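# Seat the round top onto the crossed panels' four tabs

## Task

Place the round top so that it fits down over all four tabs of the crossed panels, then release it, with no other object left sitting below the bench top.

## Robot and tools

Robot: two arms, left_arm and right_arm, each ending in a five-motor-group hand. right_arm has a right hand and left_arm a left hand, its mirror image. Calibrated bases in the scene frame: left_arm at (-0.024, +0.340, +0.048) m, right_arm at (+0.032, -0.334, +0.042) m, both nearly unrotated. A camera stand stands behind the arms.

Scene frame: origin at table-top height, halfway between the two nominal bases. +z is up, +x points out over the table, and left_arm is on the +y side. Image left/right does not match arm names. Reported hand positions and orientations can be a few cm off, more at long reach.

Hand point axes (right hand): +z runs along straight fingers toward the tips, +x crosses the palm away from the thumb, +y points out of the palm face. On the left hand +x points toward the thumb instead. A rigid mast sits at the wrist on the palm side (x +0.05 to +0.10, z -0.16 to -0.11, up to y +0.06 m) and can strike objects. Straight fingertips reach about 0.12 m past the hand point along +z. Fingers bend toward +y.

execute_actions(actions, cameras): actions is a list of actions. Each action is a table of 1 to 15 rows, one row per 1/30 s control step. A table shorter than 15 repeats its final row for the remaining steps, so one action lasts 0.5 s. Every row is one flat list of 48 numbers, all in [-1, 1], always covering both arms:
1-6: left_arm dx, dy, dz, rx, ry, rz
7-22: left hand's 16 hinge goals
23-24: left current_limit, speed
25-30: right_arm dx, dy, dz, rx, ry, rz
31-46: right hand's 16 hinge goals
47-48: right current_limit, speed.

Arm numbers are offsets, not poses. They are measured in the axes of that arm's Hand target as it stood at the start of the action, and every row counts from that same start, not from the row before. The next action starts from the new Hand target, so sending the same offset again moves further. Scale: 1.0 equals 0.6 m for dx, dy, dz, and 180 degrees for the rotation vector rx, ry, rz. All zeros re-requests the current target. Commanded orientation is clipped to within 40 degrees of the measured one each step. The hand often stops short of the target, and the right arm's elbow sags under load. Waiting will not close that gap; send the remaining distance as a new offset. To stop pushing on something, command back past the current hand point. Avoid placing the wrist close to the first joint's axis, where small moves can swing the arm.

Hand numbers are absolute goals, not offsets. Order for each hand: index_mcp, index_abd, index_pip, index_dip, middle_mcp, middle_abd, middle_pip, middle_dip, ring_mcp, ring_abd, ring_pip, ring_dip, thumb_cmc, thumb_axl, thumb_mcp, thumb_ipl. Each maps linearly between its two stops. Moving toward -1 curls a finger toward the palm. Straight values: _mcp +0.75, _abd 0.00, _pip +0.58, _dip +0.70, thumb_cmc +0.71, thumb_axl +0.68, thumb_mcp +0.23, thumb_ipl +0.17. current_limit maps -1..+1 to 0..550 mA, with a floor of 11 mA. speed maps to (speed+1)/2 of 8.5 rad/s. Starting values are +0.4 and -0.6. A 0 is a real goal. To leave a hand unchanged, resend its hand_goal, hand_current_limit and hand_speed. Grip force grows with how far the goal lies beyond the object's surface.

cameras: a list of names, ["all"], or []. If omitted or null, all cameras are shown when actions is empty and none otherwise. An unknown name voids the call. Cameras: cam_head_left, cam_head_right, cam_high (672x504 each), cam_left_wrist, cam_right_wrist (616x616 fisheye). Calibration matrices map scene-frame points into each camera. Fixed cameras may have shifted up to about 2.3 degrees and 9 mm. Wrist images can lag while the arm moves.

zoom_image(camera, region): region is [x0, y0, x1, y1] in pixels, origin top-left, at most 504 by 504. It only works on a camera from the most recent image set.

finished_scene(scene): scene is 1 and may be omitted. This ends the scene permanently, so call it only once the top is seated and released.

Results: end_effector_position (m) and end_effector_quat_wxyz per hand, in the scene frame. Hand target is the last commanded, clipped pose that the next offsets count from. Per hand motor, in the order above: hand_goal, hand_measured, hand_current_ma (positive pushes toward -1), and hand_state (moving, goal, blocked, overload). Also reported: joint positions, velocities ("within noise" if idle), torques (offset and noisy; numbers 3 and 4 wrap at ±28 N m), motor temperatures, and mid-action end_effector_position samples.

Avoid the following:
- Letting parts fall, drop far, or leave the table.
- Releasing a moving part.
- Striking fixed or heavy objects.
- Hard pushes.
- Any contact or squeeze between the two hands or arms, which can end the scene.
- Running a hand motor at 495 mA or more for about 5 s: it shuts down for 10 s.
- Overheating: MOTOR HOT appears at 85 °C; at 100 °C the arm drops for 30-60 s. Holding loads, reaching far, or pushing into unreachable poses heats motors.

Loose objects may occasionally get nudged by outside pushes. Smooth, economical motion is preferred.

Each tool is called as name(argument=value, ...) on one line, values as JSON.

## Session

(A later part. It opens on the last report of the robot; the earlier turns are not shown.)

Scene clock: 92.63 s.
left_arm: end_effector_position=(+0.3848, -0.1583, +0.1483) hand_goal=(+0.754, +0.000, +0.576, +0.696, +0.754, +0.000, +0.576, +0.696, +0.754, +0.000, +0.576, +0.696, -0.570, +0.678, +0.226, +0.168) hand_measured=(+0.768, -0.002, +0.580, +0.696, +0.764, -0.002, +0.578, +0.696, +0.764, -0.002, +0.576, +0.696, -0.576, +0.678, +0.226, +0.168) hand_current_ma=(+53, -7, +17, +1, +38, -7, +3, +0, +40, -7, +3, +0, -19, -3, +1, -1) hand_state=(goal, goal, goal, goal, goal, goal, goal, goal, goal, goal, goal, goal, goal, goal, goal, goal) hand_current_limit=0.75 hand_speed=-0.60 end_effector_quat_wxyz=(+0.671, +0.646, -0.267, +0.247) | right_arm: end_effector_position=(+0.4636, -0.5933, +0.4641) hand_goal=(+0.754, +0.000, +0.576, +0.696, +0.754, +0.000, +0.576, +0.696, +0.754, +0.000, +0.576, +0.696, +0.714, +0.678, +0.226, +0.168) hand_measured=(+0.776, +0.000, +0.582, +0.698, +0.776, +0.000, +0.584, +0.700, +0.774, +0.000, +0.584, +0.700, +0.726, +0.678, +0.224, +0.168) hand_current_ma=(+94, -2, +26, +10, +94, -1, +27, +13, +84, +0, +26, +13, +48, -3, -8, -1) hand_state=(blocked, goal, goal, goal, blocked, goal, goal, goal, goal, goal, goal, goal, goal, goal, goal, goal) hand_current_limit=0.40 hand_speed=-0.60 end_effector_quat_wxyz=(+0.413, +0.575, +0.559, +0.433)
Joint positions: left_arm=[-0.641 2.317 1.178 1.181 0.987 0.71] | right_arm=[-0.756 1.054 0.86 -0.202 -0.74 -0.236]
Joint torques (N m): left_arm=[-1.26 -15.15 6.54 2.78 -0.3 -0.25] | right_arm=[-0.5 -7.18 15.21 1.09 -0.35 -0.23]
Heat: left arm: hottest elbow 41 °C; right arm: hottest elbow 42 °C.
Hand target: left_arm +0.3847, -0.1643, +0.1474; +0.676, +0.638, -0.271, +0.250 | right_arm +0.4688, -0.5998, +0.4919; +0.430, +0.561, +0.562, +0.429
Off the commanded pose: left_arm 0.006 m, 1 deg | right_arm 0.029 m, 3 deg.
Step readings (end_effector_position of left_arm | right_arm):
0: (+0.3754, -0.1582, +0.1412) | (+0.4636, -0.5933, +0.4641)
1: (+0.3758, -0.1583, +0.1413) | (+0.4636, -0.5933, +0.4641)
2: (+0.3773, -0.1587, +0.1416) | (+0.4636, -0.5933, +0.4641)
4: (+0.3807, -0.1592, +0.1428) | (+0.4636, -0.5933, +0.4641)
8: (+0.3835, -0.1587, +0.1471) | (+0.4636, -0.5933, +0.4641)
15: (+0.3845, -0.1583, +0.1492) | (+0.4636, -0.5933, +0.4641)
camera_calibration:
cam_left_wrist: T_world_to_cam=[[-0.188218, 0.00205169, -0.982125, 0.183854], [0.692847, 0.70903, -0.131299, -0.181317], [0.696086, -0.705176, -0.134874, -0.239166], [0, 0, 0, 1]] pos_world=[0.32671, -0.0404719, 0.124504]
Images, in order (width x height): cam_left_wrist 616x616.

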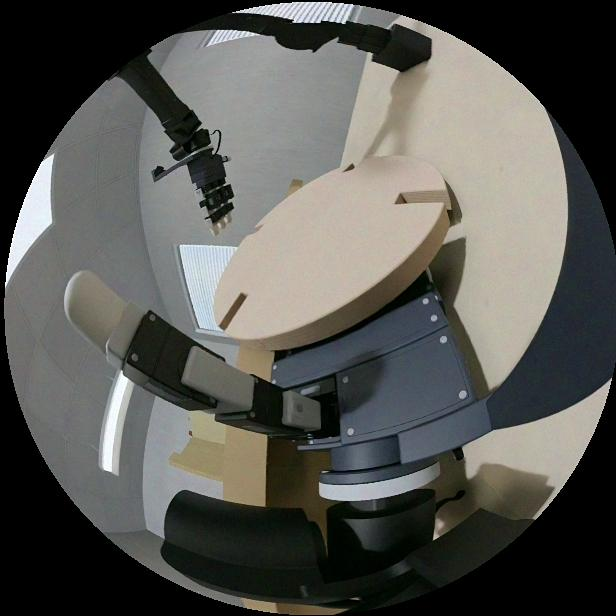

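execute_actions(actions=[[[0,0.02,0,0,0,0,0.754,0,0.576,0.696,0.754,0,0.576,0.696,0.754,0,0.576,0.696,-0.571,0.678,0.226,0.168,0.75,-0.6,0,0,0,0,0,0,0.754,0,0.576,0.696,0.754,0,0.576,0.696,0.754,0,0.576,0.696,0.714,0.678,0.226,0.168,0.4,-0.6]]], cameras=["cam_left_wrist"])

zoom_image(camera="cam_left_wrist", region=[205, 140, 445, 380])

Scene clock: 94.20 s.
left_arm: end_effector_position=(+0.3818, -0.1622, +0.1484) hand_goal=(+0.754, +0.000, +0.576, +0.696, +0.754, +0.000, +0.576, +0.696, +0.754, +0.000, +0.576, +0.696, -0.570, +0.678, +0.226, +0.168) hand_measured=(+0.768, -0.002, +0.580, +0.696, +0.764, -0.002, +0.578, +0.696, +0.764, -0.002, +0.576, +0.696, -0.576, +0.678, +0.226, +0.168) hand_current_ma=(+53, -7, +17, +1, +38, -7, +3, +0, +40, -7, +3, +0, -19, -3, +1, -1) hand_state=(goal, goal, goal, goal, goal, goal, goal, goal, goal, goal, goal, goal, goal, goal, goal, goal) hand_current_limit=0.75 hand_speed=-0.60 end_effector_quat_wxyz=(+0.671, +0.646, -0.267, +0.246) | right_arm: end_effector_position=(+0.4636, -0.5933, +0.4641) hand_goal=(+0.754, +0.000, +0.576, +0.696, +0.754, +0.000, +0.576, +0.696, +0.754, +0.000, +0.576, +0.696, +0.714, +0.678, +0.226, +0.168) hand_measured=(+0.776, +0.000, +0.582, +0.698, +0.776, +0.000, +0.584, +0.700, +0.774, +0.000, +0.584, +0.700, +0.726, +0.678, +0.224, +0.168) hand_current_ma=(+94, -2, +26, +10, +94, -1, +27, +13, +84, +0, +26, +13, +48, -3, -8, -1) hand_state=(blocked, goal, goal, goal, blocked, goal, goal, goal, goal, goal, goal, goal, goal, goal, goal, goal) hand_current_limit=0.40 hand_speed=-0.60 end_effector_quat_wxyz=(+0.413, +0.575, +0.559, +0.433)
Joint positions: left_arm=[-0.65 2.317 1.178 1.181 0.979 0.71] | right_arm=[-0.756 1.054 0.86 -0.202 -0.74 -0.236]
Joint torques (N m): left_arm=[-1.2 -17.38 4.38 2.8 -0.31 -0.21] | right_arm=[-0.5 -7.18 15.21 1.09 -0.35 -0.22]
Heat: left arm: hottest elbow 41 °C; right arm: hottest elbow 43 °C.
Hand target: left_arm +0.3765, -0.1636, +0.1561; +0.676, +0.638, -0.271, +0.250 | right_arm +0.4688, -0.5998, +0.4919; +0.430, +0.561, +0.562, +0.429
Off the commanded pose: left_arm 0.010 m, 1 deg | right_arm 0.029 m, 3 deg.
Step readings (end_effector_position of left_arm | right_arm):
0: (+0.3848, -0.1583, +0.1483) | (+0.4636, -0.5933, +0.4641)
1: (+0.3849, -0.1583, +0.1483) | (+0.4636, -0.5933, +0.4641)
2: (+0.3851, -0.1583, +0.1483) | (+0.4636, -0.5933, +0.4641)
4: (+0.3851, -0.1590, +0.1483) | (+0.4636, -0.5933, +0.4641)
8: (+0.3836, -0.1606, +0.1484) | (+0.4636, -0.5933, +0.4641)
15: (+0.3817, -0.1622, +0.1484) | (+0.4636, -0.5933, +0.4641)
camera_calibration:
cam_left_wrist: T_world_to_cam=[[-0.189141, 0.00208781, -0.981948, 0.183693], [0.693558, 0.708188, -0.132086, -0.176699], [0.695128, -0.706021, -0.135396, -0.239546], [0, 0, 0, 1]] pos_world=[0.32381, -0.0443716, 0.124604]
Images, in order (width x height): cam_left_wrist 616x616.

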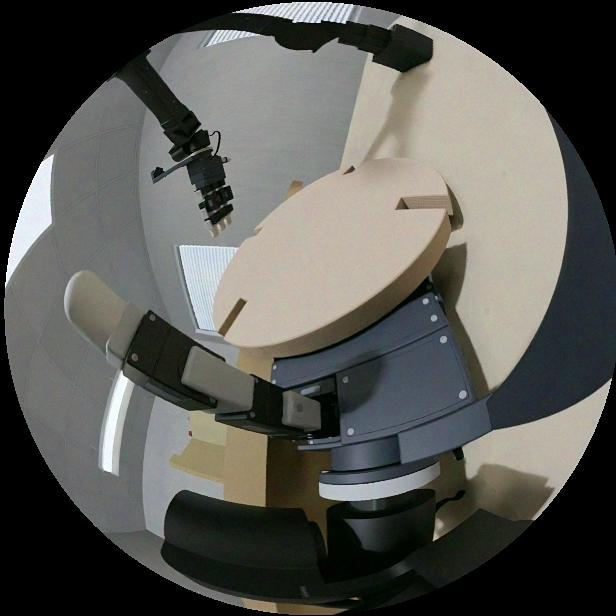

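Scaled by 2.100 from the camera's 616x616 image, which has a finer 880x880 frame.

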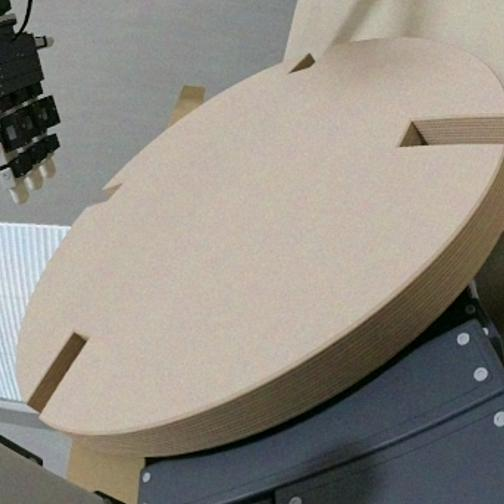

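execute_actions(actions=[[[0,0.013,-0.005,0,0,0,0.754,0,0.576,0.696,0.754,0,0.576,0.696,0.754,0,0.576,0.696,-0.571,0.678,0.226,0.168,0.75,-0.6,0,0,0,0,0,0,0.754,0,0.576,0.696,0.754,0,0.576,0.696,0.754,0,0.576,0.696,0.714,0.678,0.226,0.168,0.4,-0.6]]], cameras=["cam_left_wrist"])

zoom_image(camera="cam_left_wrist", region=[205, 140, 445, 380])

Scene clock: 95.20 s.
left_arm: end_effector_position=(+0.3764, -0.1581, +0.1449) hand_goal=(+0.754, +0.000, +0.576, +0.696, +0.754, +0.000, +0.576, +0.696, +0.754, +0.000, +0.576, +0.696, -0.570, +0.678, +0.226, +0.168) hand_measured=(+0.768, -0.002, +0.580, +0.696, +0.764, -0.002, +0.578, +0.696, +0.764, -0.002, +0.576, +0.696, -0.576, +0.678, +0.226, +0.168) hand_current_ma=(+53, -7, +17, +1, +38, -7, +3, +0, +40, -7, +3, +0, -19, -3, +1, -1) hand_state=(goal, goal, goal, goal, goal, goal, goal, goal, goal, goal, goal, goal, goal, goal, goal, goal) hand_current_limit=0.75 hand_speed=-0.60 end_effector_quat_wxyz=(+0.670, +0.651, -0.264, +0.241) | right_arm: end_effector_position=(+0.4636, -0.5933, +0.4641) hand_goal=(+0.754, +0.000, +0.576, +0.696, +0.754, +0.000, +0.576, +0.696, +0.754, +0.000, +0.576, +0.696, +0.714, +0.678, +0.226, +0.168) hand_measured=(+0.776, +0.000, +0.582, +0.698, +0.776, +0.000, +0.584, +0.700, +0.774, +0.000, +0.584, +0.700, +0.726, +0.678, +0.224, +0.168) hand_current_ma=(+94, -2, +26, +10, +94, -1, +27, +13, +84, +0, +26, +13, +48, -3, -8, -1) hand_state=(blocked, goal, goal, goal, blocked, goal, goal, goal, goal, goal, goal, goal, goal, goal, goal, goal) hand_current_limit=0.40 hand_speed=-0.60 end_effector_quat_wxyz=(+0.413, +0.575, +0.559, +0.433)
Joint positions: left_arm=[-0.65 2.312 1.152 1.185 0.978 0.71] | right_arm=[-0.756 1.054 0.86 -0.202 -0.74 -0.236]
Joint torques (N m): left_arm=[-1.2 -18.02 4.34 2.82 -0.26 -0.22] | right_arm=[-0.44 -7.18 15.21 1.09 -0.36 -0.22]
Heat: left arm: hottest elbow 41 °C; right arm: hottest elbow 43 °C.
Hand target: left_arm +0.3714, -0.1601, +0.1617; +0.676, +0.638, -0.271, +0.250 | right_arm +0.4688, -0.5998, +0.4919; +0.430, +0.561, +0.562, +0.429
Off the commanded pose: left_arm 0.018 m, 2 deg | right_arm 0.029 m, 3 deg.
Step readings (end_effector_position of left_arm | right_arm):
0: (+0.3818, -0.1622, +0.1484) | (+0.4636, -0.5933, +0.4641)
1: (+0.3818, -0.1622, +0.1484) | (+0.4636, -0.5933, +0.4641)
2: (+0.3815, -0.1619, +0.1480) | (+0.4636, -0.5933, +0.4641)
4: (+0.3800, -0.1608, +0.1470) | (+0.4636, -0.5933, +0.4641)
8: (+0.3770, -0.1586, +0.1436) | (+0.4636, -0.5933, +0.4641)
15: (+0.3763, -0.1581, +0.1435) | (+0.4636, -0.5933, +0.4641)
camera_calibration:
cam_left_wrist: T_world_to_cam=[[-0.201561, 0.0108633, -0.979416, 0.184898], [0.691114, 0.710148, -0.134352, -0.174749], [0.694071, -0.703968, -0.150646, -0.23052], [0, 0, 0, 1]] pos_world=[0.318037, -0.0401898, 0.122888]
Images, in order (width x height): cam_left_wrist 616x616.

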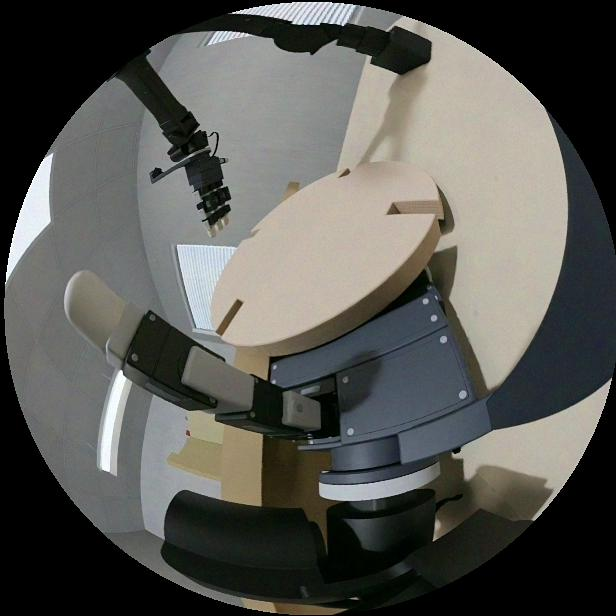

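Scaled by 2.100 from the camera's 616x616 image, which has a finer 880x880 frame.

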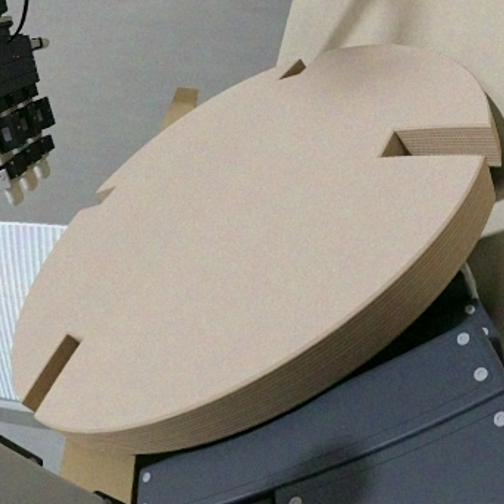

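execute_actions(actions=[[[0.012,0.018,0,0,0,0,0.754,0,0.576,0.696,0.754,0,0.576,0.696,0.754,0,0.576,0.696,-0.571,0.678,0.226,0.168,0.75,-0.6,0,0,0,0,0,0,0.754,0,0.576,0.696,0.754,0,0.576,0.696,0.754,0,0.576,0.696,0.714,0.678,0.226,0.168,0.4,-0.6]]])

Scene clock: 96.13 s.
left_arm: end_effector_position=(+0.3736, -0.1562, +0.1585) hand_goal=(+0.754, +0.000, +0.576, +0.696, +0.754, +0.000, +0.576, +0.696, +0.754, +0.000, +0.576, +0.696, -0.570, +0.678, +0.226, +0.168) hand_measured=(+0.768, -0.002, +0.580, +0.696, +0.764, -0.002, +0.578, +0.696, +0.764, -0.002, +0.576, +0.696, -0.576, +0.678, +0.226, +0.168) hand_current_ma=(+53, -7, +17, +1, +38, -7, +3, +0, +40, -7, +3, +0, -19, -3, +1, -1) hand_state=(goal, goal, goal, goal, goal, goal, goal, goal, goal, goal, goal, goal, goal, goal, goal, goal) hand_current_limit=0.75 hand_speed=-0.60 end_effector_quat_wxyz=(+0.671, +0.647, -0.266, +0.246) | right_arm: end_effector_position=(+0.4636, -0.5933, +0.4641) hand_goal=(+0.754, +0.000, +0.576, +0.696, +0.754, +0.000, +0.576, +0.696, +0.754, +0.000, +0.576, +0.696, +0.714, +0.678, +0.226, +0.168) hand_measured=(+0.776, +0.000, +0.582, +0.698, +0.776, +0.000, +0.584, +0.700, +0.774, +0.000, +0.584, +0.700, +0.726, +0.678, +0.224, +0.168) hand_current_ma=(+94, -2, +26, +10, +94, -1, +27, +13, +84, +0, +26, +13, +48, -3, -8, -1) hand_state=(blocked, goal, goal, goal, blocked, goal, goal, goal, goal, goal, goal, goal, goal, goal, goal, goal) hand_current_limit=0.40 hand_speed=-0.60 end_effector_quat_wxyz=(+0.413, +0.575, +0.559, +0.433)
Joint positions: left_arm=[-0.65 2.28 1.135 1.185 0.976 0.709] | right_arm=[-0.756 1.054 0.86 -0.202 -0.74 -0.236]
Joint torques (N m): left_arm=[-1.32 -18.32 4.52 2.17 -0.25 -0.23] | right_arm=[-0.5 -7.18 15.21 1.09 -0.36 -0.22]
Heat: left arm: hottest elbow 41 °C; right arm: hottest elbow 43 °C.
Hand target: left_arm +0.3691, -0.1596, +0.1746; +0.676, +0.638, -0.271, +0.250 | right_arm +0.4688, -0.5998, +0.4919; +0.430, +0.561, +0.562, +0.429
Off the commanded pose: left_arm 0.017 m, 1 deg | right_arm 0.029 m, 3 deg.
Step readings (end_effector_position of left_arm | right_arm):
0: (+0.3764, -0.1581, +0.1449) | (+0.4636, -0.5933, +0.4641)
1: (+0.3764, -0.1581, +0.1451) | (+0.4636, -0.5933, +0.4641)
2: (+0.3763, -0.1581, +0.1454) | (+0.4636, -0.5933, +0.4641)
4: (+0.3753, -0.1573, +0.1469) | (+0.4636, -0.5933, +0.4641)
8: (+0.3738, -0.1561, +0.1516) | (+0.4636, -0.5933, +0.4641)
15: (+0.3735, -0.1562, +0.1583) | (+0.4636, -0.5933, +0.4641)

execute_actions(actions=[], cameras=["cam_left_wrist"])

zoom_image(camera="cam_left_wrist", region=[205, 140, 445, 380])

Scene clock: 96.33 s.
left_arm: end_effector_position=(+0.3736, -0.1562, +0.1585) hand_goal=(+0.754, +0.000, +0.576, +0.696, +0.754, +0.000, +0.576, +0.696, +0.754, +0.000, +0.576, +0.696, -0.570, +0.678, +0.226, +0.168) hand_measured=(+0.768, -0.002, +0.580, +0.696, +0.764, -0.002, +0.578, +0.696, +0.764, -0.002, +0.576, +0.696, -0.576, +0.678, +0.226, +0.168) hand_current_ma=(+53, -7, +17, +1, +38, -7, +3, +0, +40, -7, +3, +0, -19, -3, +1, -1) hand_state=(goal, goal, goal, goal, goal, goal, goal, goal, goal, goal, goal, goal, goal, goal, goal, goal) hand_current_limit=0.75 hand_speed=-0.60 end_effector_quat_wxyz=(+0.671, +0.647, -0.266, +0.246) | right_arm: end_effector_position=(+0.4636, -0.5933, +0.4641) hand_goal=(+0.754, +0.000, +0.576, +0.696, +0.754, +0.000, +0.576, +0.696, +0.754, +0.000, +0.576, +0.696, +0.714, +0.678, +0.226, +0.168) hand_measured=(+0.776, +0.000, +0.582, +0.698, +0.776, +0.000, +0.584, +0.700, +0.774, +0.000, +0.584, +0.700, +0.726, +0.678, +0.224, +0.168) hand_current_ma=(+94, -2, +26, +10, +94, -1, +27, +13, +84, +0, +26, +13, +48, -3, -8, -1) hand_state=(blocked, goal, goal, goal, blocked, goal, goal, goal, goal, goal, goal, goal, goal, goal, goal, goal) hand_current_limit=0.40 hand_speed=-0.60 end_effector_quat_wxyz=(+0.413, +0.575, +0.559, +0.433)
Joint positions: left_arm=[-0.65 2.28 1.135 1.185 0.976 0.709] | right_arm=[-0.756 1.054 0.86 -0.202 -0.74 -0.236]
Joint velocities: within noise
Joint torques (N m): left_arm=[-1.38 -18.14 4.55 2.14 -0.26 -0.22] | right_arm=[-0.5 -7.18 15.21 1.07 -0.35 -0.23]
Motor temperatures (°C): left_arm=[31 39 41 33 30 28] | right_arm=[30 33 43 30 31 30]
Heat: left arm: hottest elbow 41 °C; right arm: hottest elbow 43 °C.
Hand target: left_arm +0.3691, -0.1596, +0.1746; +0.676, +0.638, -0.271, +0.250 | right_arm +0.4688, -0.5998, +0.4919; +0.430, +0.561, +0.562, +0.429
Off the commanded pose: left_arm 0.017 m, 1 deg | right_arm 0.029 m, 3 deg.
camera_calibration:
cam_left_wrist: T_world_to_cam=[[-0.190749, 0.00238457, -0.981636, 0.192645], [0.691464, 0.71013, -0.132638, -0.172747], [0.696773, -0.704066, -0.137105, -0.228227], [0, 0, 0, 1]] pos_world=[0.315217, -0.038473, 0.134903]
Images, in order (width x height): cam_left_wrist 616x616.

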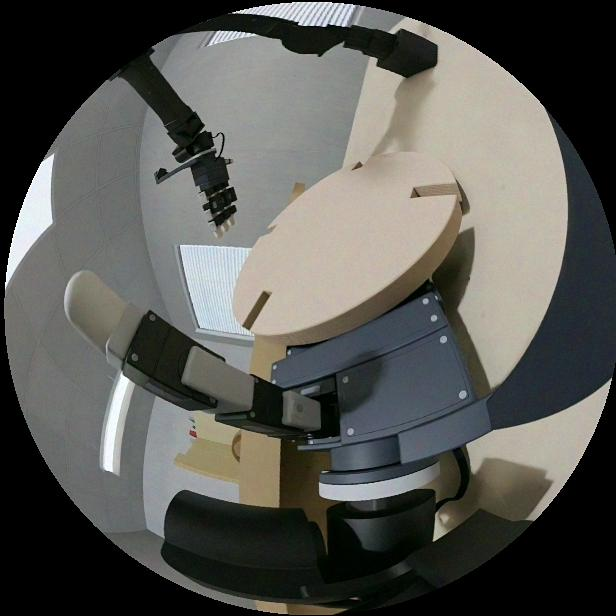

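Scaled by 2.100 from the camera's 616x616 image, which has a finer 880x880 frame.

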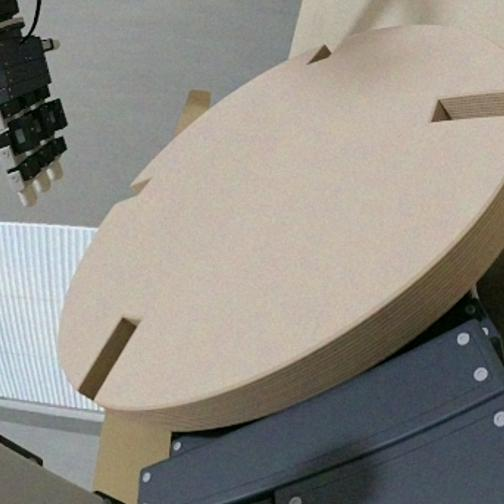

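zoom_image(camera="cam_left_wrist", region=[330, 130, 490, 290])

zoom_image(camera="cam_left_wrist", region=[220, 220, 380, 380])

Scaled by 3.150 from the camera's 616x616 image, which has a finer 880x880 frame.

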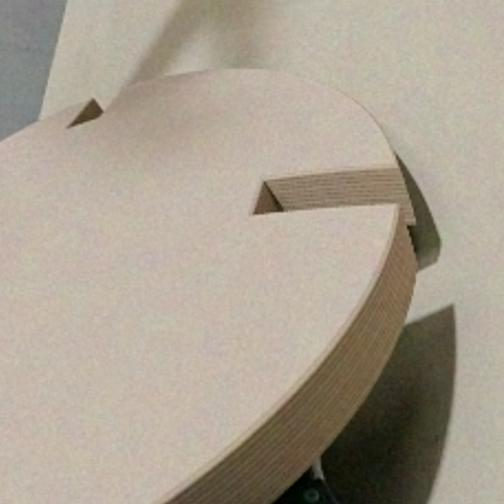

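Scaled by 3.150 from the camera's 616x616 image, which has a finer 880x880 frame.

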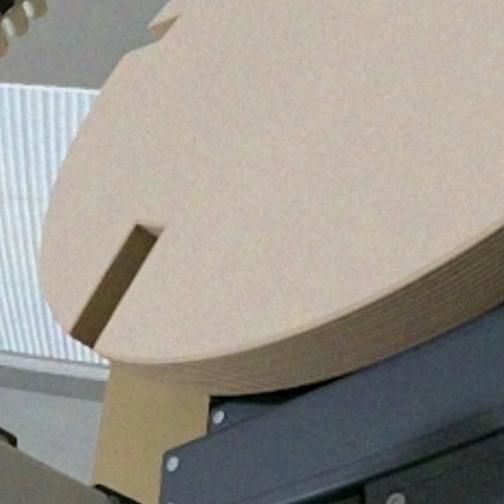

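execute_actions(actions=[], cameras=["cam_head_left","cam_high"])

zoom_image(camera="cam_head_left", region=[290, 210, 450, 330])

zoom_image(camera="cam_high", region=[220, 150, 460, 230])

Scene clock: 98.10 s.
left_arm: end_effector_position=(+0.3736, -0.1562, +0.1585) hand_goal=(+0.754, +0.000, +0.576, +0.696, +0.754, +0.000, +0.576, +0.696, +0.754, +0.000, +0.576, +0.696, -0.570, +0.678, +0.226, +0.168) hand_measured=(+0.768, -0.002, +0.580, +0.696, +0.764, -0.002, +0.578, +0.696, +0.764, -0.002, +0.576, +0.696, -0.576, +0.678, +0.226, +0.168) hand_current_ma=(+53, -7, +17, +1, +38, -7, +3, +0, +40, -7, +3, +0, -19, -3, +1, -1) hand_state=(goal, goal, goal, goal, goal, goal, goal, goal, goal, goal, goal, goal, goal, goal, goal, goal) hand_current_limit=0.75 hand_speed=-0.60 end_effector_quat_wxyz=(+0.671, +0.647, -0.266, +0.246) | right_arm: end_effector_position=(+0.4636, -0.5933, +0.4641) hand_goal=(+0.754, +0.000, +0.576, +0.696, +0.754, +0.000, +0.576, +0.696, +0.754, +0.000, +0.576, +0.696, +0.714, +0.678, +0.226, +0.168) hand_measured=(+0.776, +0.000, +0.582, +0.698, +0.776, +0.000, +0.584, +0.700, +0.774, +0.000, +0.584, +0.700, +0.726, +0.678, +0.224, +0.168) hand_current_ma=(+94, -2, +26, +10, +94, -1, +27, +13, +84, +0, +26, +13, +48, -3, -8, -1) hand_state=(blocked, goal, goal, goal, blocked, goal, goal, goal, goal, goal, goal, goal, goal, goal, goal, goal) hand_current_limit=0.40 hand_speed=-0.60 end_effector_quat_wxyz=(+0.413, +0.575, +0.559, +0.433)
Joint positions: left_arm=[-0.65 2.28 1.135 1.185 0.976 0.709] | right_arm=[-0.756 1.054 0.86 -0.202 -0.74 -0.236]
Joint velocities: within noise
Joint torques (N m): left_arm=[-1.38 -18.2 4.53 2.15 -0.26 -0.21] | right_arm=[-0.44 -7.18 15.2 1.09 -0.36 -0.23]
Motor temperatures (°C): left_arm=[31 39 41 33 30 28] | right_arm=[30 33 43 30 31 30]
Heat: left arm: hottest elbow 41 °C; right arm: hottest elbow 43 °C.
Hand target: left_arm +0.3691, -0.1596, +0.1746; +0.676, +0.638, -0.271, +0.250 | right_arm +0.4688, -0.5998, +0.4919; +0.430, +0.561, +0.562, +0.429
Off the commanded pose: left_arm 0.017 m, 1 deg | right_arm 0.029 m, 3 deg.
Images, in order (width x height): cam_head_left 672x504, cam_high 672x504.

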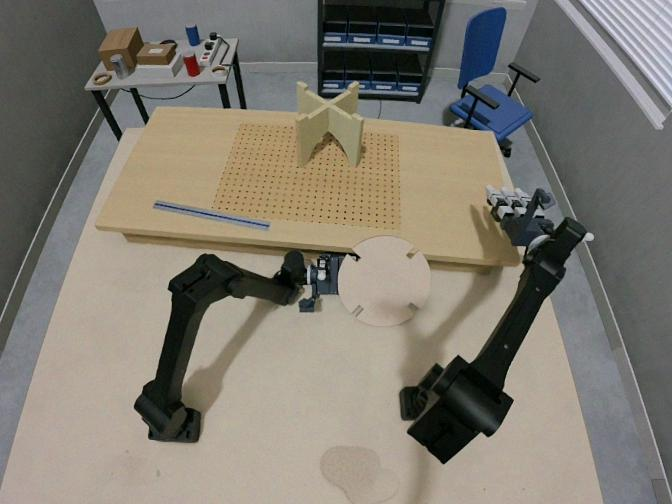

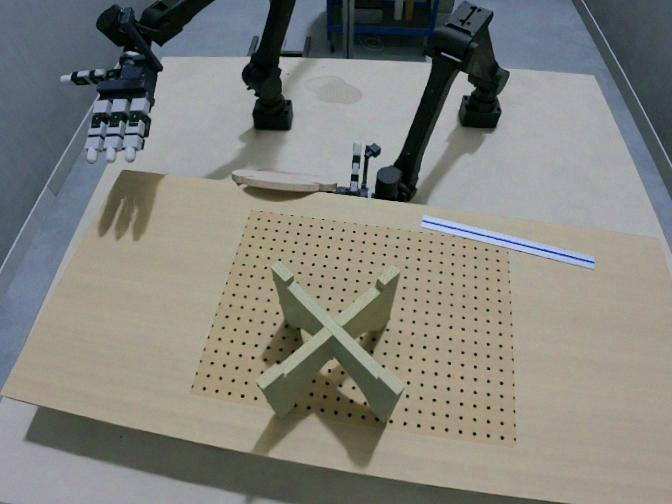

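Scaled by 3.150 from the camera's 672x504 image, which has a finer 960x720 frame.

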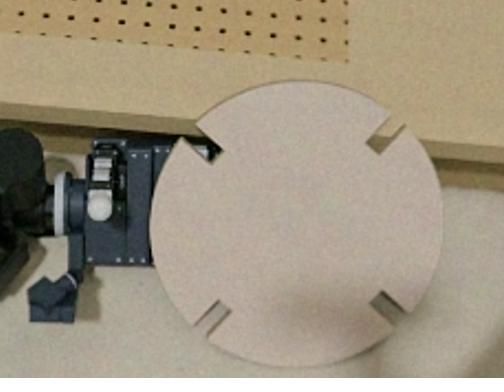

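Scaled by 2.100 from the camera's 672x504 image, which has a finer 960x720 frame.

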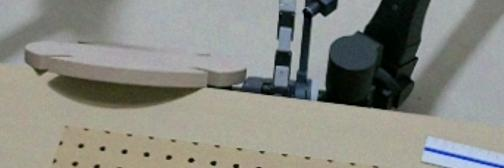

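execute_actions(actions=[[[0,0,0,-0.0111,0,0,0.754,0,0.576,0.696,0.754,0,0.576,0.696,0.754,0,0.576,0.696,-0.571,0.678,-0.5,-0.06,0.75,-0.6,0,0,0,0,0,0,0.754,0,0.576,0.696,0.754,0,0.576,0.696,0.754,0,0.576,0.696,0.714,0.678,0.226,0.168,0.4,-0.6]]], cameras=["cam_left_wrist"])

Scene clock: 100.70 s.
left_arm: end_effector_position=(+0.3721, -0.1542, +0.1635) hand_goal=(+0.754, +0.000, +0.576, +0.696, +0.754, +0.000, +0.576, +0.696, +0.754, +0.000, +0.576, +0.696, -0.570, +0.678, -0.500, -0.060) hand_measured=(+0.766, -0.002, +0.580, +0.696, +0.764, -0.002, +0.578, +0.696, +0.764, -0.002, +0.576, +0.696, -0.576, +0.678, -0.500, -0.058) hand_current_ma=(+52, -7, +17, +1, +38, -7, +3, +0, +40, -7, +3, +0, -19, -3, -3, +6) hand_state=(goal, goal, goal, goal, goal, goal, goal, goal, goal, goal, goal, goal, goal, goal, goal, goal) hand_current_limit=0.75 hand_speed=-0.60 end_effector_quat_wxyz=(+0.680, +0.643, -0.263, +0.235) | right_arm: end_effector_position=(+0.4636, -0.5933, +0.4641) hand_goal=(+0.754, +0.000, +0.576, +0.696, +0.754, +0.000, +0.576, +0.696, +0.754, +0.000, +0.576, +0.696, +0.714, +0.678, +0.226, +0.168) hand_measured=(+0.776, +0.000, +0.582, +0.698, +0.776, +0.000, +0.584, +0.700, +0.774, +0.000, +0.584, +0.700, +0.726, +0.678, +0.224, +0.168) hand_current_ma=(+94, -2, +26, +10, +94, -1, +27, +13, +84, +0, +26, +13, +48, -3, -8, -1) hand_state=(blocked, goal, goal, goal, blocked, goal, goal, goal, goal, goal, goal, goal, goal, goal, goal, goal) hand_current_limit=0.40 hand_speed=-0.60 end_effector_quat_wxyz=(+0.413, +0.575, +0.559, +0.433)
Joint positions: left_arm=[-0.65 2.28 1.135 1.211 0.993 0.667] | right_arm=[-0.756 1.054 0.86 -0.202 -0.74 -0.236]
Joint torques (N m): left_arm=[-1.44 -16.32 6.19 3.06 -0.11 -0.19] | right_arm=[-0.5 -7.18 15.2 1.09 -0.35 -0.22]
Heat: left arm: hottest elbow 41 °C; right arm: hottest elbow 43 °C.
Hand target: left_arm +0.3691, -0.1596, +0.1747; +0.687, +0.626, -0.275, +0.245 | right_arm +0.4688, -0.5998, +0.4919; +0.430, +0.561, +0.562, +0.429
Off the commanded pose: left_arm 0.013 m, 3 deg | right_arm 0.029 m, 3 deg.
Step readings (end_effector_position of left_arm | right_arm):
0: (+0.3736, -0.1562, +0.1585) | (+0.4636, -0.5933, +0.4641)
1: (+0.3736, -0.1562, +0.1585) | (+0.4636, -0.5933, +0.4641)
2: (+0.3733, -0.1561, +0.1586) | (+0.4636, -0.5933, +0.4641)
4: (+0.3723, -0.1555, +0.1595) | (+0.4636, -0.5933, +0.4641)
8: (+0.3714, -0.1546, +0.1619) | (+0.4636, -0.5933, +0.4641)
15: (+0.3720, -0.1542, +0.1633) | (+0.4636, -0.5933, +0.4641)
camera_calibration:
cam_left_wrist: T_world_to_cam=[[-0.211492, -0.00610829, -0.977361, 0.202974], [0.70135, 0.695512, -0.156112, -0.174635], [0.68072, -0.718488, -0.142811, -0.220534], [0, 0, 0, 1]] pos_world=[0.315529, -0.0357502, 0.139621]
Images, in order (width x height): cam_left_wrist 616x616.

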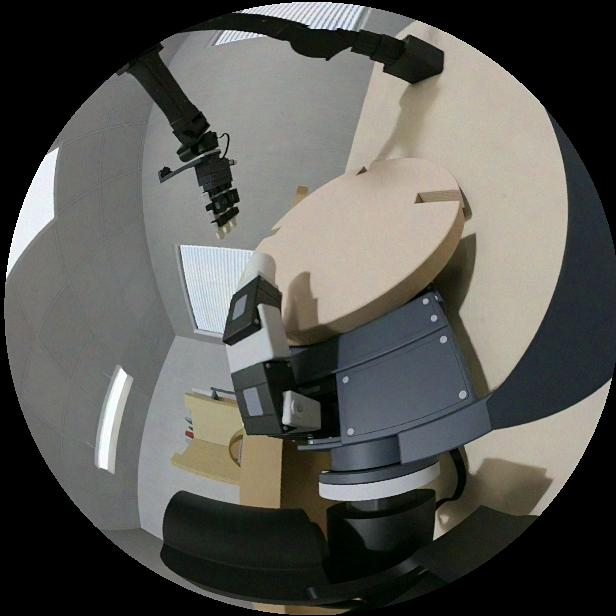

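execute_actions(actions=[[[0,0,0,0,0,0,0.754,0,0.576,0.696,0.754,0,0.576,0.696,0.754,0,0.576,0.696,-0.571,0.678,-0.64,-0.1,0.75,-0.6,0,0,0,0,0,0,0.754,0,0.576,0.696,0.754,0,0.576,0.696,0.754,0,0.576,0.696,0.714,0.678,0.226,0.168,0.4,-0.6]]], cameras=["cam_left_wrist","cam_head_left"])

zoom_image(camera="cam_left_wrist", region=[205, 140, 495, 430])

zoom_image(camera="cam_head_left", region=[290, 210, 450, 330])

Scene clock: 101.73 s.
left_arm: end_effector_position=(+0.3722, -0.1542, +0.1635) hand_goal=(+0.754, +0.000, +0.576, +0.696, +0.754, +0.000, +0.576, +0.696, +0.754, +0.000, +0.576, +0.696, -0.570, +0.678, -0.640, -0.100) hand_measured=(+0.766, -0.002, +0.580, +0.696, +0.764, -0.002, +0.578, +0.696, +0.764, -0.002, +0.576, +0.696, -0.576, +0.678, -0.612, -0.092) hand_current_ma=(+52, -7, +17, +1, +42, -7, +3, +0, +40, -7, +3, +0, -19, -3, +147, +37) hand_state=(goal, goal, goal, goal, goal, goal, goal, goal, goal, goal, goal, goal, goal, goal, blocked, goal) hand_current_limit=0.75 hand_speed=-0.60 end_effector_quat_wxyz=(+0.680, +0.643, -0.263, +0.235) | right_arm: end_effector_position=(+0.4636, -0.5933, +0.4641) hand_goal=(+0.754, +0.000, +0.576, +0.696, +0.754, +0.000, +0.576, +0.696, +0.754, +0.000, +0.576, +0.696, +0.714, +0.678, +0.226, +0.168) hand_measured=(+0.776, +0.000, +0.582, +0.698, +0.776, +0.000, +0.584, +0.700, +0.774, +0.000, +0.584, +0.700, +0.726, +0.678, +0.224, +0.168) hand_current_ma=(+94, -2, +26, +10, +94, -1, +27, +13, +84, +0, +26, +13, +48, -3, -8, -1) hand_state=(blocked, goal, goal, goal, blocked, goal, goal, goal, goal, goal, goal, goal, goal, goal, goal, goal) hand_current_limit=0.40 hand_speed=-0.60 end_effector_quat_wxyz=(+0.413, +0.575, +0.559, +0.433)
Joint positions: left_arm=[-0.65 2.28 1.135 1.211 0.993 0.666] | right_arm=[-0.756 1.054 0.86 -0.202 -0.74 -0.236]
Joint torques (N m): left_arm=[-1.49 -16.32 6.23 3.04 -0.12 -0.17] | right_arm=[-0.5 -7.12 15.21 1.09 -0.36 -0.23]
Heat: left arm: hottest elbow 41 °C; right arm: hottest elbow 43 °C.
Hand target: left_arm +0.3691, -0.1596, +0.1747; +0.687, +0.626, -0.275, +0.245 | right_arm +0.4688, -0.5998, +0.4919; +0.430, +0.561, +0.562, +0.429
Off the commanded pose: left_arm 0.013 m, 3 deg | right_arm 0.029 m, 3 deg.
Step readings (end_effector_position of left_arm | right_arm):
0: (+0.3721, -0.1542, +0.1635) | (+0.4636, -0.5933, +0.4641)
1: (+0.3721, -0.1542, +0.1635) | (+0.4636, -0.5933, +0.4641)
2: (+0.3721, -0.1542, +0.1635) | (+0.4636, -0.5933, +0.4641)
4: (+0.3721, -0.1542, +0.1635) | (+0.4636, -0.5933, +0.4641)
8: (+0.3722, -0.1542, +0.1635) | (+0.4636, -0.5933, +0.4641)
15: (+0.3722, -0.1542, +0.1635) | (+0.4636, -0.5933, +0.4641)
camera_calibration:
cam_left_wrist: T_world_to_cam=[[-0.211897, -0.00609299, -0.977273, 0.203187], [0.701256, 0.695545, -0.156386, -0.174551], [0.68069, -0.718456, -0.143111, -0.220468], [0, 0, 0, 1]] pos_world=[0.31553, -0.0357502, 0.139721]
Images, in order (width x height): cam_head_left 672x504, cam_left_wrist 616x616.

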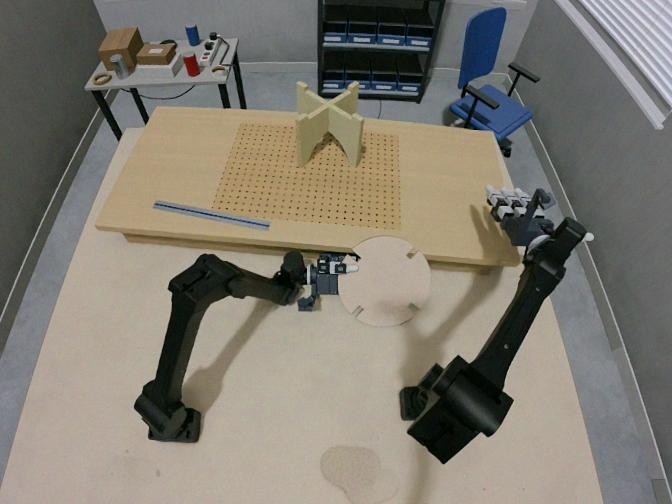

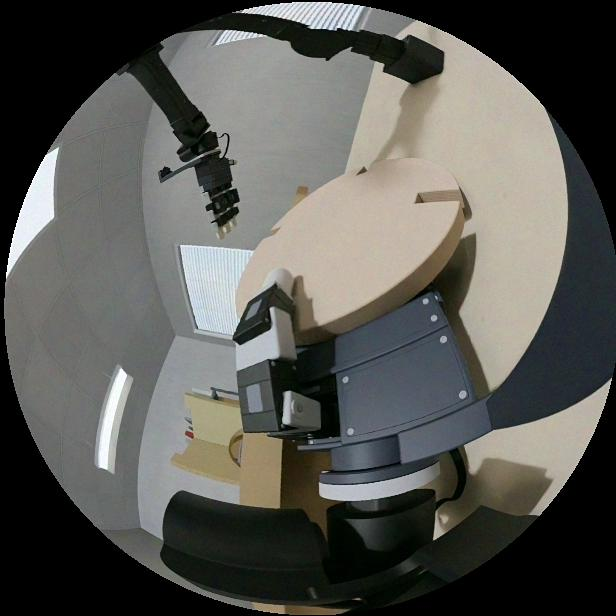

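Scaled by 1.738 from the camera's 616x616 image, which has a finer 880x880 frame.

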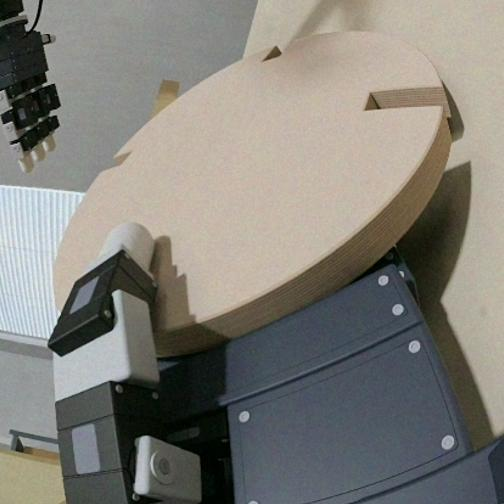

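Scaled by 3.150 from the camera's 672x504 image, which has a finer 960x720 frame.

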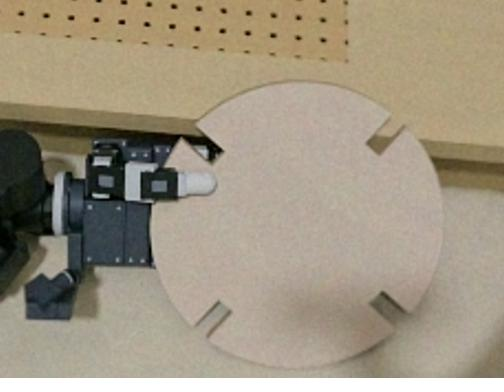

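execute_actions(actions=[[[0,0,0,0,0,0,0.735,0,0.576,0.696,0.735,0,0.576,0.696,0.735,0,0.576,0.696,-0.571,0.678,-0.69,-0.12,0.75,-0.6,0,0,0,0,0,0,0.754,0,0.576,0.696,0.754,0,0.576,0.696,0.754,0,0.576,0.696,0.714,0.678,0.226,0.168,0.4,-0.6]]], cameras=["cam_left_wrist"])

Scene clock: 102.77 s.
left_arm: end_effector_position=(+0.3722, -0.1542, +0.1635) hand_goal=(+0.736, +0.000, +0.576, +0.696, +0.736, +0.000, +0.576, +0.696, +0.736, +0.000, +0.576, +0.696, -0.570, +0.678, -0.690, -0.120) hand_measured=(+0.766, -0.002, +0.580, +0.696, +0.764, -0.002, +0.578, +0.696, +0.760, -0.002, +0.578, +0.696, -0.576, +0.678, -0.616, -0.092) hand_current_ma=(+129, -7, +17, +1, +119, -7, +3, +0, +108, -7, +3, +0, -19, -3, +438, +153) hand_state=(blocked, goal, goal, goal, blocked, goal, goal, goal, blocked, goal, goal, goal, goal, goal, blocked, blocked) hand_current_limit=0.75 hand_speed=-0.60 end_effector_quat_wxyz=(+0.680, +0.643, -0.263, +0.235) | right_arm: end_effector_position=(+0.4636, -0.5933, +0.4641) hand_goal=(+0.754, +0.000, +0.576, +0.696, +0.754, +0.000, +0.576, +0.696, +0.754, +0.000, +0.576, +0.696, +0.714, +0.678, +0.226, +0.168) hand_measured=(+0.776, +0.000, +0.582, +0.698, +0.776, +0.000, +0.584, +0.700, +0.774, +0.000, +0.584, +0.700, +0.726, +0.678, +0.224, +0.168) hand_current_ma=(+94, -2, +26, +10, +94, -1, +27, +13, +84, +0, +26, +13, +48, -3, -8, -1) hand_state=(blocked, goal, goal, goal, blocked, goal, goal, goal, goal, goal, goal, goal, goal, goal, goal, goal) hand_current_limit=0.40 hand_speed=-0.60 end_effector_quat_wxyz=(+0.413, +0.575, +0.559, +0.433)
Joint positions: left_arm=[-0.65 2.28 1.135 1.211 0.993 0.666] | right_arm=[-0.756 1.054 0.86 -0.202 -0.74 -0.236]
Joint torques (N m): left_arm=[-1.44 -16.38 6.2 3.1 -0.11 -0.17] | right_arm=[-0.44 -7.18 15.21 1.09 -0.35 -0.22]
Heat: left arm: hottest elbow 41 °C; right arm: hottest elbow 43 °C.
Hand target: left_arm +0.3691, -0.1596, +0.1747; +0.687, +0.626, -0.275, +0.245 | right_arm +0.4688, -0.5998, +0.4919; +0.430, +0.561, +0.562, +0.429
Off the commanded pose: left_arm 0.013 m, 3 deg | right_arm 0.029 m, 3 deg.
Step readings (end_effector_position of left_arm | right_arm):
0: (+0.3722, -0.1542, +0.1635) | (+0.4636, -0.5933, +0.4641)
1: (+0.3722, -0.1542, +0.1635) | (+0.4636, -0.5933, +0.4641)
2: (+0.3722, -0.1542, +0.1635) | (+0.4636, -0.5933, +0.4641)
4: (+0.3722, -0.1542, +0.1635) | (+0.4636, -0.5933, +0.4641)
8: (+0.3722, -0.1542, +0.1635) | (+0.4636, -0.5933, +0.4641)
15: (+0.3722, -0.1542, +0.1635) | (+0.4636, -0.5933, +0.4641)
camera_calibration:
cam_left_wrist: T_world_to_cam=[[-0.211897, -0.00609299, -0.977273, 0.203187], [0.701256, 0.695545, -0.156386, -0.174551], [0.68069, -0.718456, -0.143111, -0.220468], [0, 0, 0, 1]] pos_world=[0.31553, -0.0357502, 0.139721]
Images, in order (width x height): cam_left_wrist 616x616.

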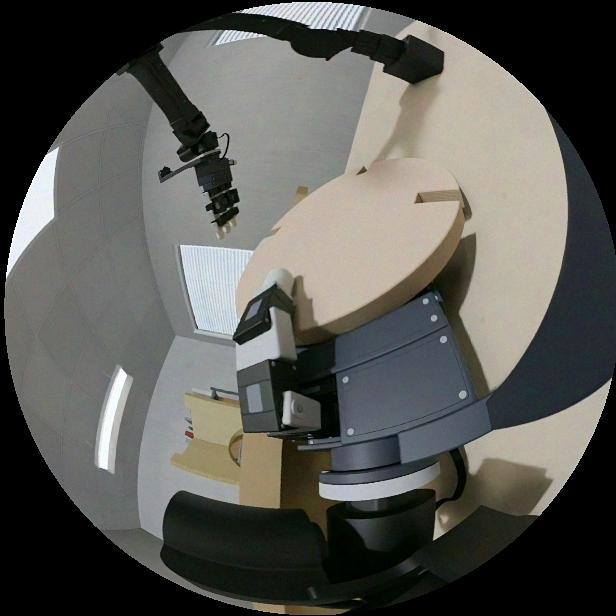

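execute_actions(actions=[[[-0.0364,0.034,0.0035,0,0,0,0.735,0,0.576,0.696,0.735,0,0.576,0.696,0.735,0,0.576,0.696,-0.571,0.678,-0.69,-0.12,0.75,-0.6,0,0,0,0,0,0,0.754,0,0.576,0.696,0.754,0,0.576,0.696,0.754,0,0.576,0.696,0.714,0.678,0.226,0.168,0.4,-0.6]]], cameras=["cam_left_wrist","cam_head_left"])

zoom_image(camera="cam_head_left", region=[290, 210, 450, 330])

Scene clock: 104.00 s.
left_arm: end_effector_position=(+0.3494, -0.1563, +0.1540) hand_goal=(+0.736, +0.000, +0.576, +0.696, +0.736, +0.000, +0.576, +0.696, +0.736, +0.000, +0.576, +0.696, -0.570, +0.678, -0.690, -0.120) hand_measured=(+0.770, -0.002, +0.578, +0.696, +0.754, -0.002, +0.578, +0.696, +0.754, -0.002, +0.578, +0.696, -0.574, +0.682, -0.616, -0.088) hand_current_ma=(+153, -7, +9, +1, +75, -7, +4, +0, +80, -7, +6, +0, -14, +14, +438, +184) hand_state=(blocked, goal, goal, goal, goal, goal, goal, goal, goal, goal, goal, goal, goal, goal, blocked, blocked) hand_current_limit=0.75 hand_speed=-0.60 end_effector_quat_wxyz=(+0.680, +0.648, -0.256, +0.228) | right_arm: end_effector_position=(+0.4636, -0.5933, +0.4641) hand_goal=(+0.754, +0.000, +0.576, +0.696, +0.754, +0.000, +0.576, +0.696, +0.754, +0.000, +0.576, +0.696, +0.714, +0.678, +0.226, +0.168) hand_measured=(+0.776, +0.000, +0.582, +0.698, +0.776, +0.000, +0.584, +0.700, +0.774, +0.000, +0.584, +0.700, +0.726, +0.678, +0.224, +0.168) hand_current_ma=(+94, -2, +26, +10, +94, -1, +27, +13, +84, +0, +26, +13, +48, -3, -8, -1) hand_state=(blocked, goal, goal, goal, blocked, goal, goal, goal, goal, goal, goal, goal, goal, goal, goal, goal) hand_current_limit=0.40 hand_speed=-0.60 end_effector_quat_wxyz=(+0.413, +0.575, +0.559, +0.433)
Joint positions: left_arm=[-0.68 2.28 1.08 1.25 0.961 0.658] | right_arm=[-0.756 1.054 0.86 -0.202 -0.74 -0.236]
Joint torques (N m): left_arm=[-1.67 -17.73 4.4 3.3 -0.13 -0.05] | right_arm=[-0.44 -7.12 15.21 1.09 -0.35 -0.22]
Heat: left arm: hottest elbow 41 °C; right arm: hottest elbow 43 °C.
Hand target: left_arm +0.3393, -0.1595, +0.1746; +0.687, +0.626, -0.275, +0.245 | right_arm +0.4688, -0.5998, +0.4919; +0.430, +0.561, +0.562, +0.429
Off the commanded pose: left_arm 0.023 m, 4 deg | right_arm 0.029 m, 3 deg.
Step readings (end_effector_position of left_arm | right_arm):
0: (+0.3722, -0.1542, +0.1635) | (+0.4636, -0.5933, +0.4641)
1: (+0.3722, -0.1542, +0.1636) | (+0.4636, -0.5933, +0.4641)
2: (+0.3720, -0.1543, +0.1637) | (+0.4636, -0.5933, +0.4641)
4: (+0.3693, -0.1540, +0.1625) | (+0.4636, -0.5933, +0.4641)
8: (+0.3585, -0.1537, +0.1574) | (+0.4636, -0.5933, +0.4641)
15: (+0.3494, -0.1563, +0.1540) | (+0.4636, -0.5933, +0.4641)
camera_calibration:
cam_left_wrist: T_world_to_cam=[[-0.232336, 0.000983566, -0.972635, 0.196558], [0.695997, 0.6987, -0.165548, -0.154856], [0.679418, -0.715414, -0.163018, -0.203896], [0, 0, 0, 1]] pos_world=[0.291977, -0.0378657, 0.132305]
Images, in order (width x height): cam_head_left 672x504, cam_left_wrist 616x616.

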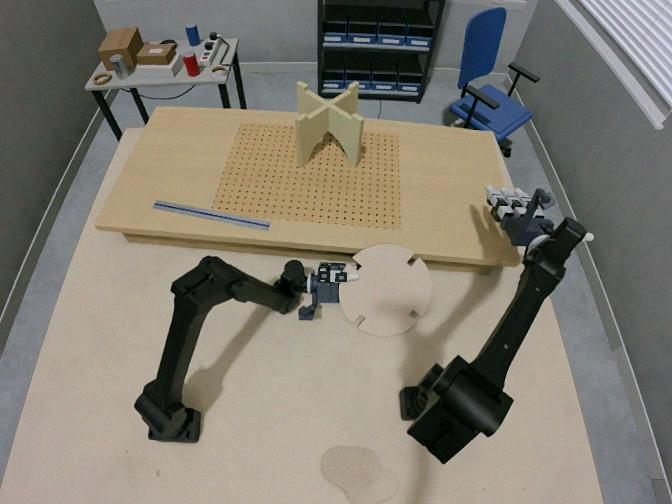

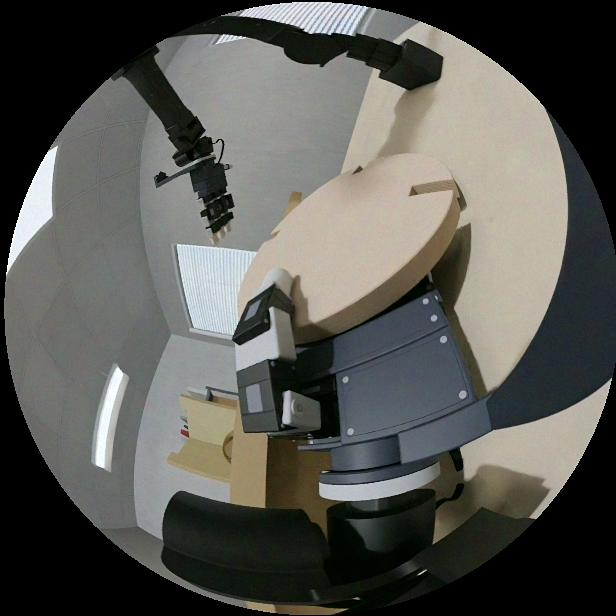

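Scaled by 3.150 from the camera's 672x504 image, which has a finer 960x720 frame.

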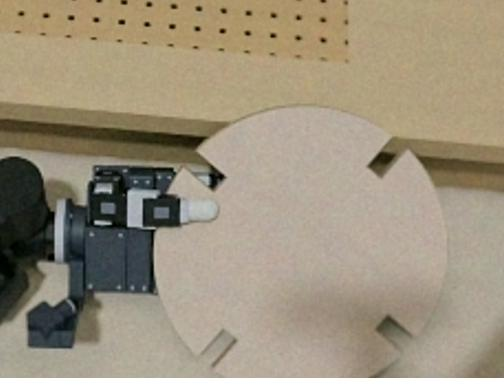

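execute_actions(actions=[[[-0.0251,0.0461,0.0046,0,0,0,0.735,0,0.576,0.696,0.735,0,0.576,0.696,0.735,0,0.576,0.696,-0.571,0.678,-0.69,-0.12,0.75,-0.6,0,0,0,0,0,0,0.754,0,0.576,0.696,0.754,0,0.576,0.696,0.754,0,0.576,0.696,0.714,0.678,0.226,0.168,0.4,-0.6]]], cameras=["cam_left_wrist","cam_head_left"])

zoom_image(camera="cam_head_left", region=[290, 220, 450, 340])

Scene clock: 104.97 s.
left_arm: end_effector_position=(+0.3178, -0.1575, +0.1486) hand_goal=(+0.736, +0.000, +0.576, +0.696, +0.736, +0.000, +0.576, +0.696, +0.736, +0.000, +0.576, +0.696, -0.570, +0.678, -0.690, -0.120) hand_measured=(+0.796, -0.004, +0.578, +0.696, +0.758, -0.004, +0.586, +0.698, +0.754, -0.002, +0.578, +0.696, -0.572, +0.686, -0.616, -0.084) hand_current_ma=(+279, -13, +4, +1, +99, -11, +36, +7, +80, -7, +6, +0, -6, +40, +438, +210) hand_state=(blocked, goal, goal, goal, blocked, goal, goal, goal, goal, goal, goal, goal, goal, goal, blocked, blocked) hand_current_limit=0.75 hand_speed=-0.60 end_effector_quat_wxyz=(+0.676, +0.660, -0.248, +0.213) | right_arm: end_effector_position=(+0.4636, -0.5933, +0.4641) hand_goal=(+0.754, +0.000, +0.576, +0.696, +0.754, +0.000, +0.576, +0.696, +0.754, +0.000, +0.576, +0.696, +0.714, +0.678, +0.226, +0.168) hand_measured=(+0.776, +0.000, +0.582, +0.698, +0.776, +0.000, +0.584, +0.700, +0.774, +0.000, +0.584, +0.700, +0.726, +0.678, +0.224, +0.168) hand_current_ma=(+94, -2, +26, +10, +94, -1, +27, +13, +84, +0, +26, +13, +48, -3, -8, -1) hand_state=(blocked, goal, goal, goal, blocked, goal, goal, goal, goal, goal, goal, goal, goal, goal, goal, goal) hand_current_limit=0.40 hand_speed=-0.60 end_effector_quat_wxyz=(+0.413, +0.575, +0.559, +0.433)
Joint positions: left_arm=[-0.72 2.254 0.997 1.265 0.923 0.657] | right_arm=[-0.756 1.054 0.86 -0.202 -0.74 -0.236]
Joint torques (N m): left_arm=[-1.49 -18.67 4.29 3.74 -0.06 0.03] | right_arm=[-0.44 -7.18 15.21 1.09 -0.35 -0.22]
Heat: left arm: hottest elbow 41 °C; right arm: hottest elbow 43 °C.
Hand target: left_arm +0.3092, -0.1596, +0.1845; +0.687, +0.626, -0.275, +0.245 | right_arm +0.4688, -0.5998, +0.4919; +0.430, +0.561, +0.562, +0.429
Off the commanded pose: left_arm 0.037 m, 6 deg | right_arm 0.029 m, 3 deg.
Step readings (end_effector_position of left_arm | right_arm):
0: (+0.3494, -0.1563, +0.1540) | (+0.4636, -0.5933, +0.4641)
1: (+0.3493, -0.1562, +0.1538) | (+0.4636, -0.5933, +0.4641)
2: (+0.3487, -0.1562, +0.1537) | (+0.4636, -0.5933, +0.4641)
4: (+0.3446, -0.1554, +0.1546) | (+0.4636, -0.5933, +0.4641)
8: (+0.3302, -0.1541, +0.1527) | (+0.4636, -0.5933, +0.4641)
15: (+0.3177, -0.1575, +0.1486) | (+0.4636, -0.5933, +0.4641)
camera_calibration:
cam_left_wrist: T_world_to_cam=[[-0.265345, 0.0263079, -0.963794, 0.197092], [0.692125, 0.701129, -0.171413, -0.130444], [0.671234, -0.712549, -0.204249, -0.17499], [0, 0, 0, 1]] pos_world=[0.26004, -0.0384166, 0.131854]
Images, in order (width x height): cam_head_left 672x504, cam_left_wrist 616x616.

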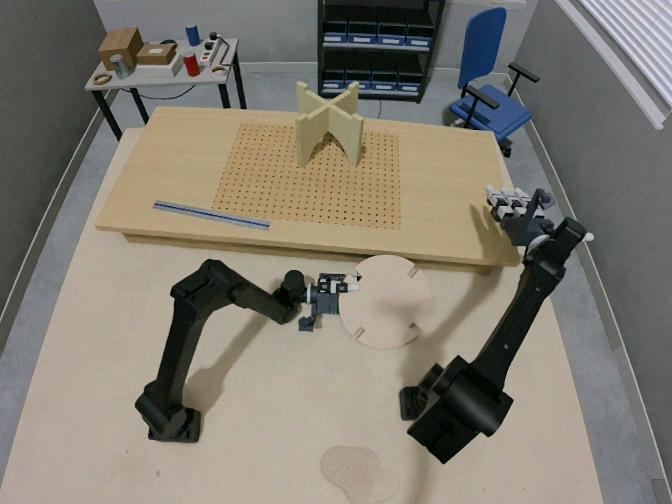

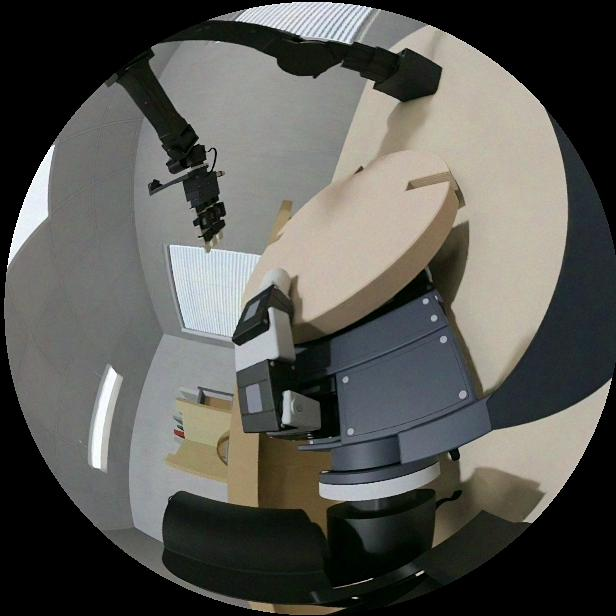

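Scaled by 3.150 from the camera's 672x504 image, which has a finer 960x720 frame.

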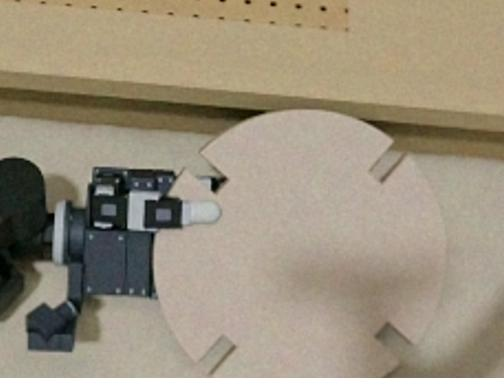

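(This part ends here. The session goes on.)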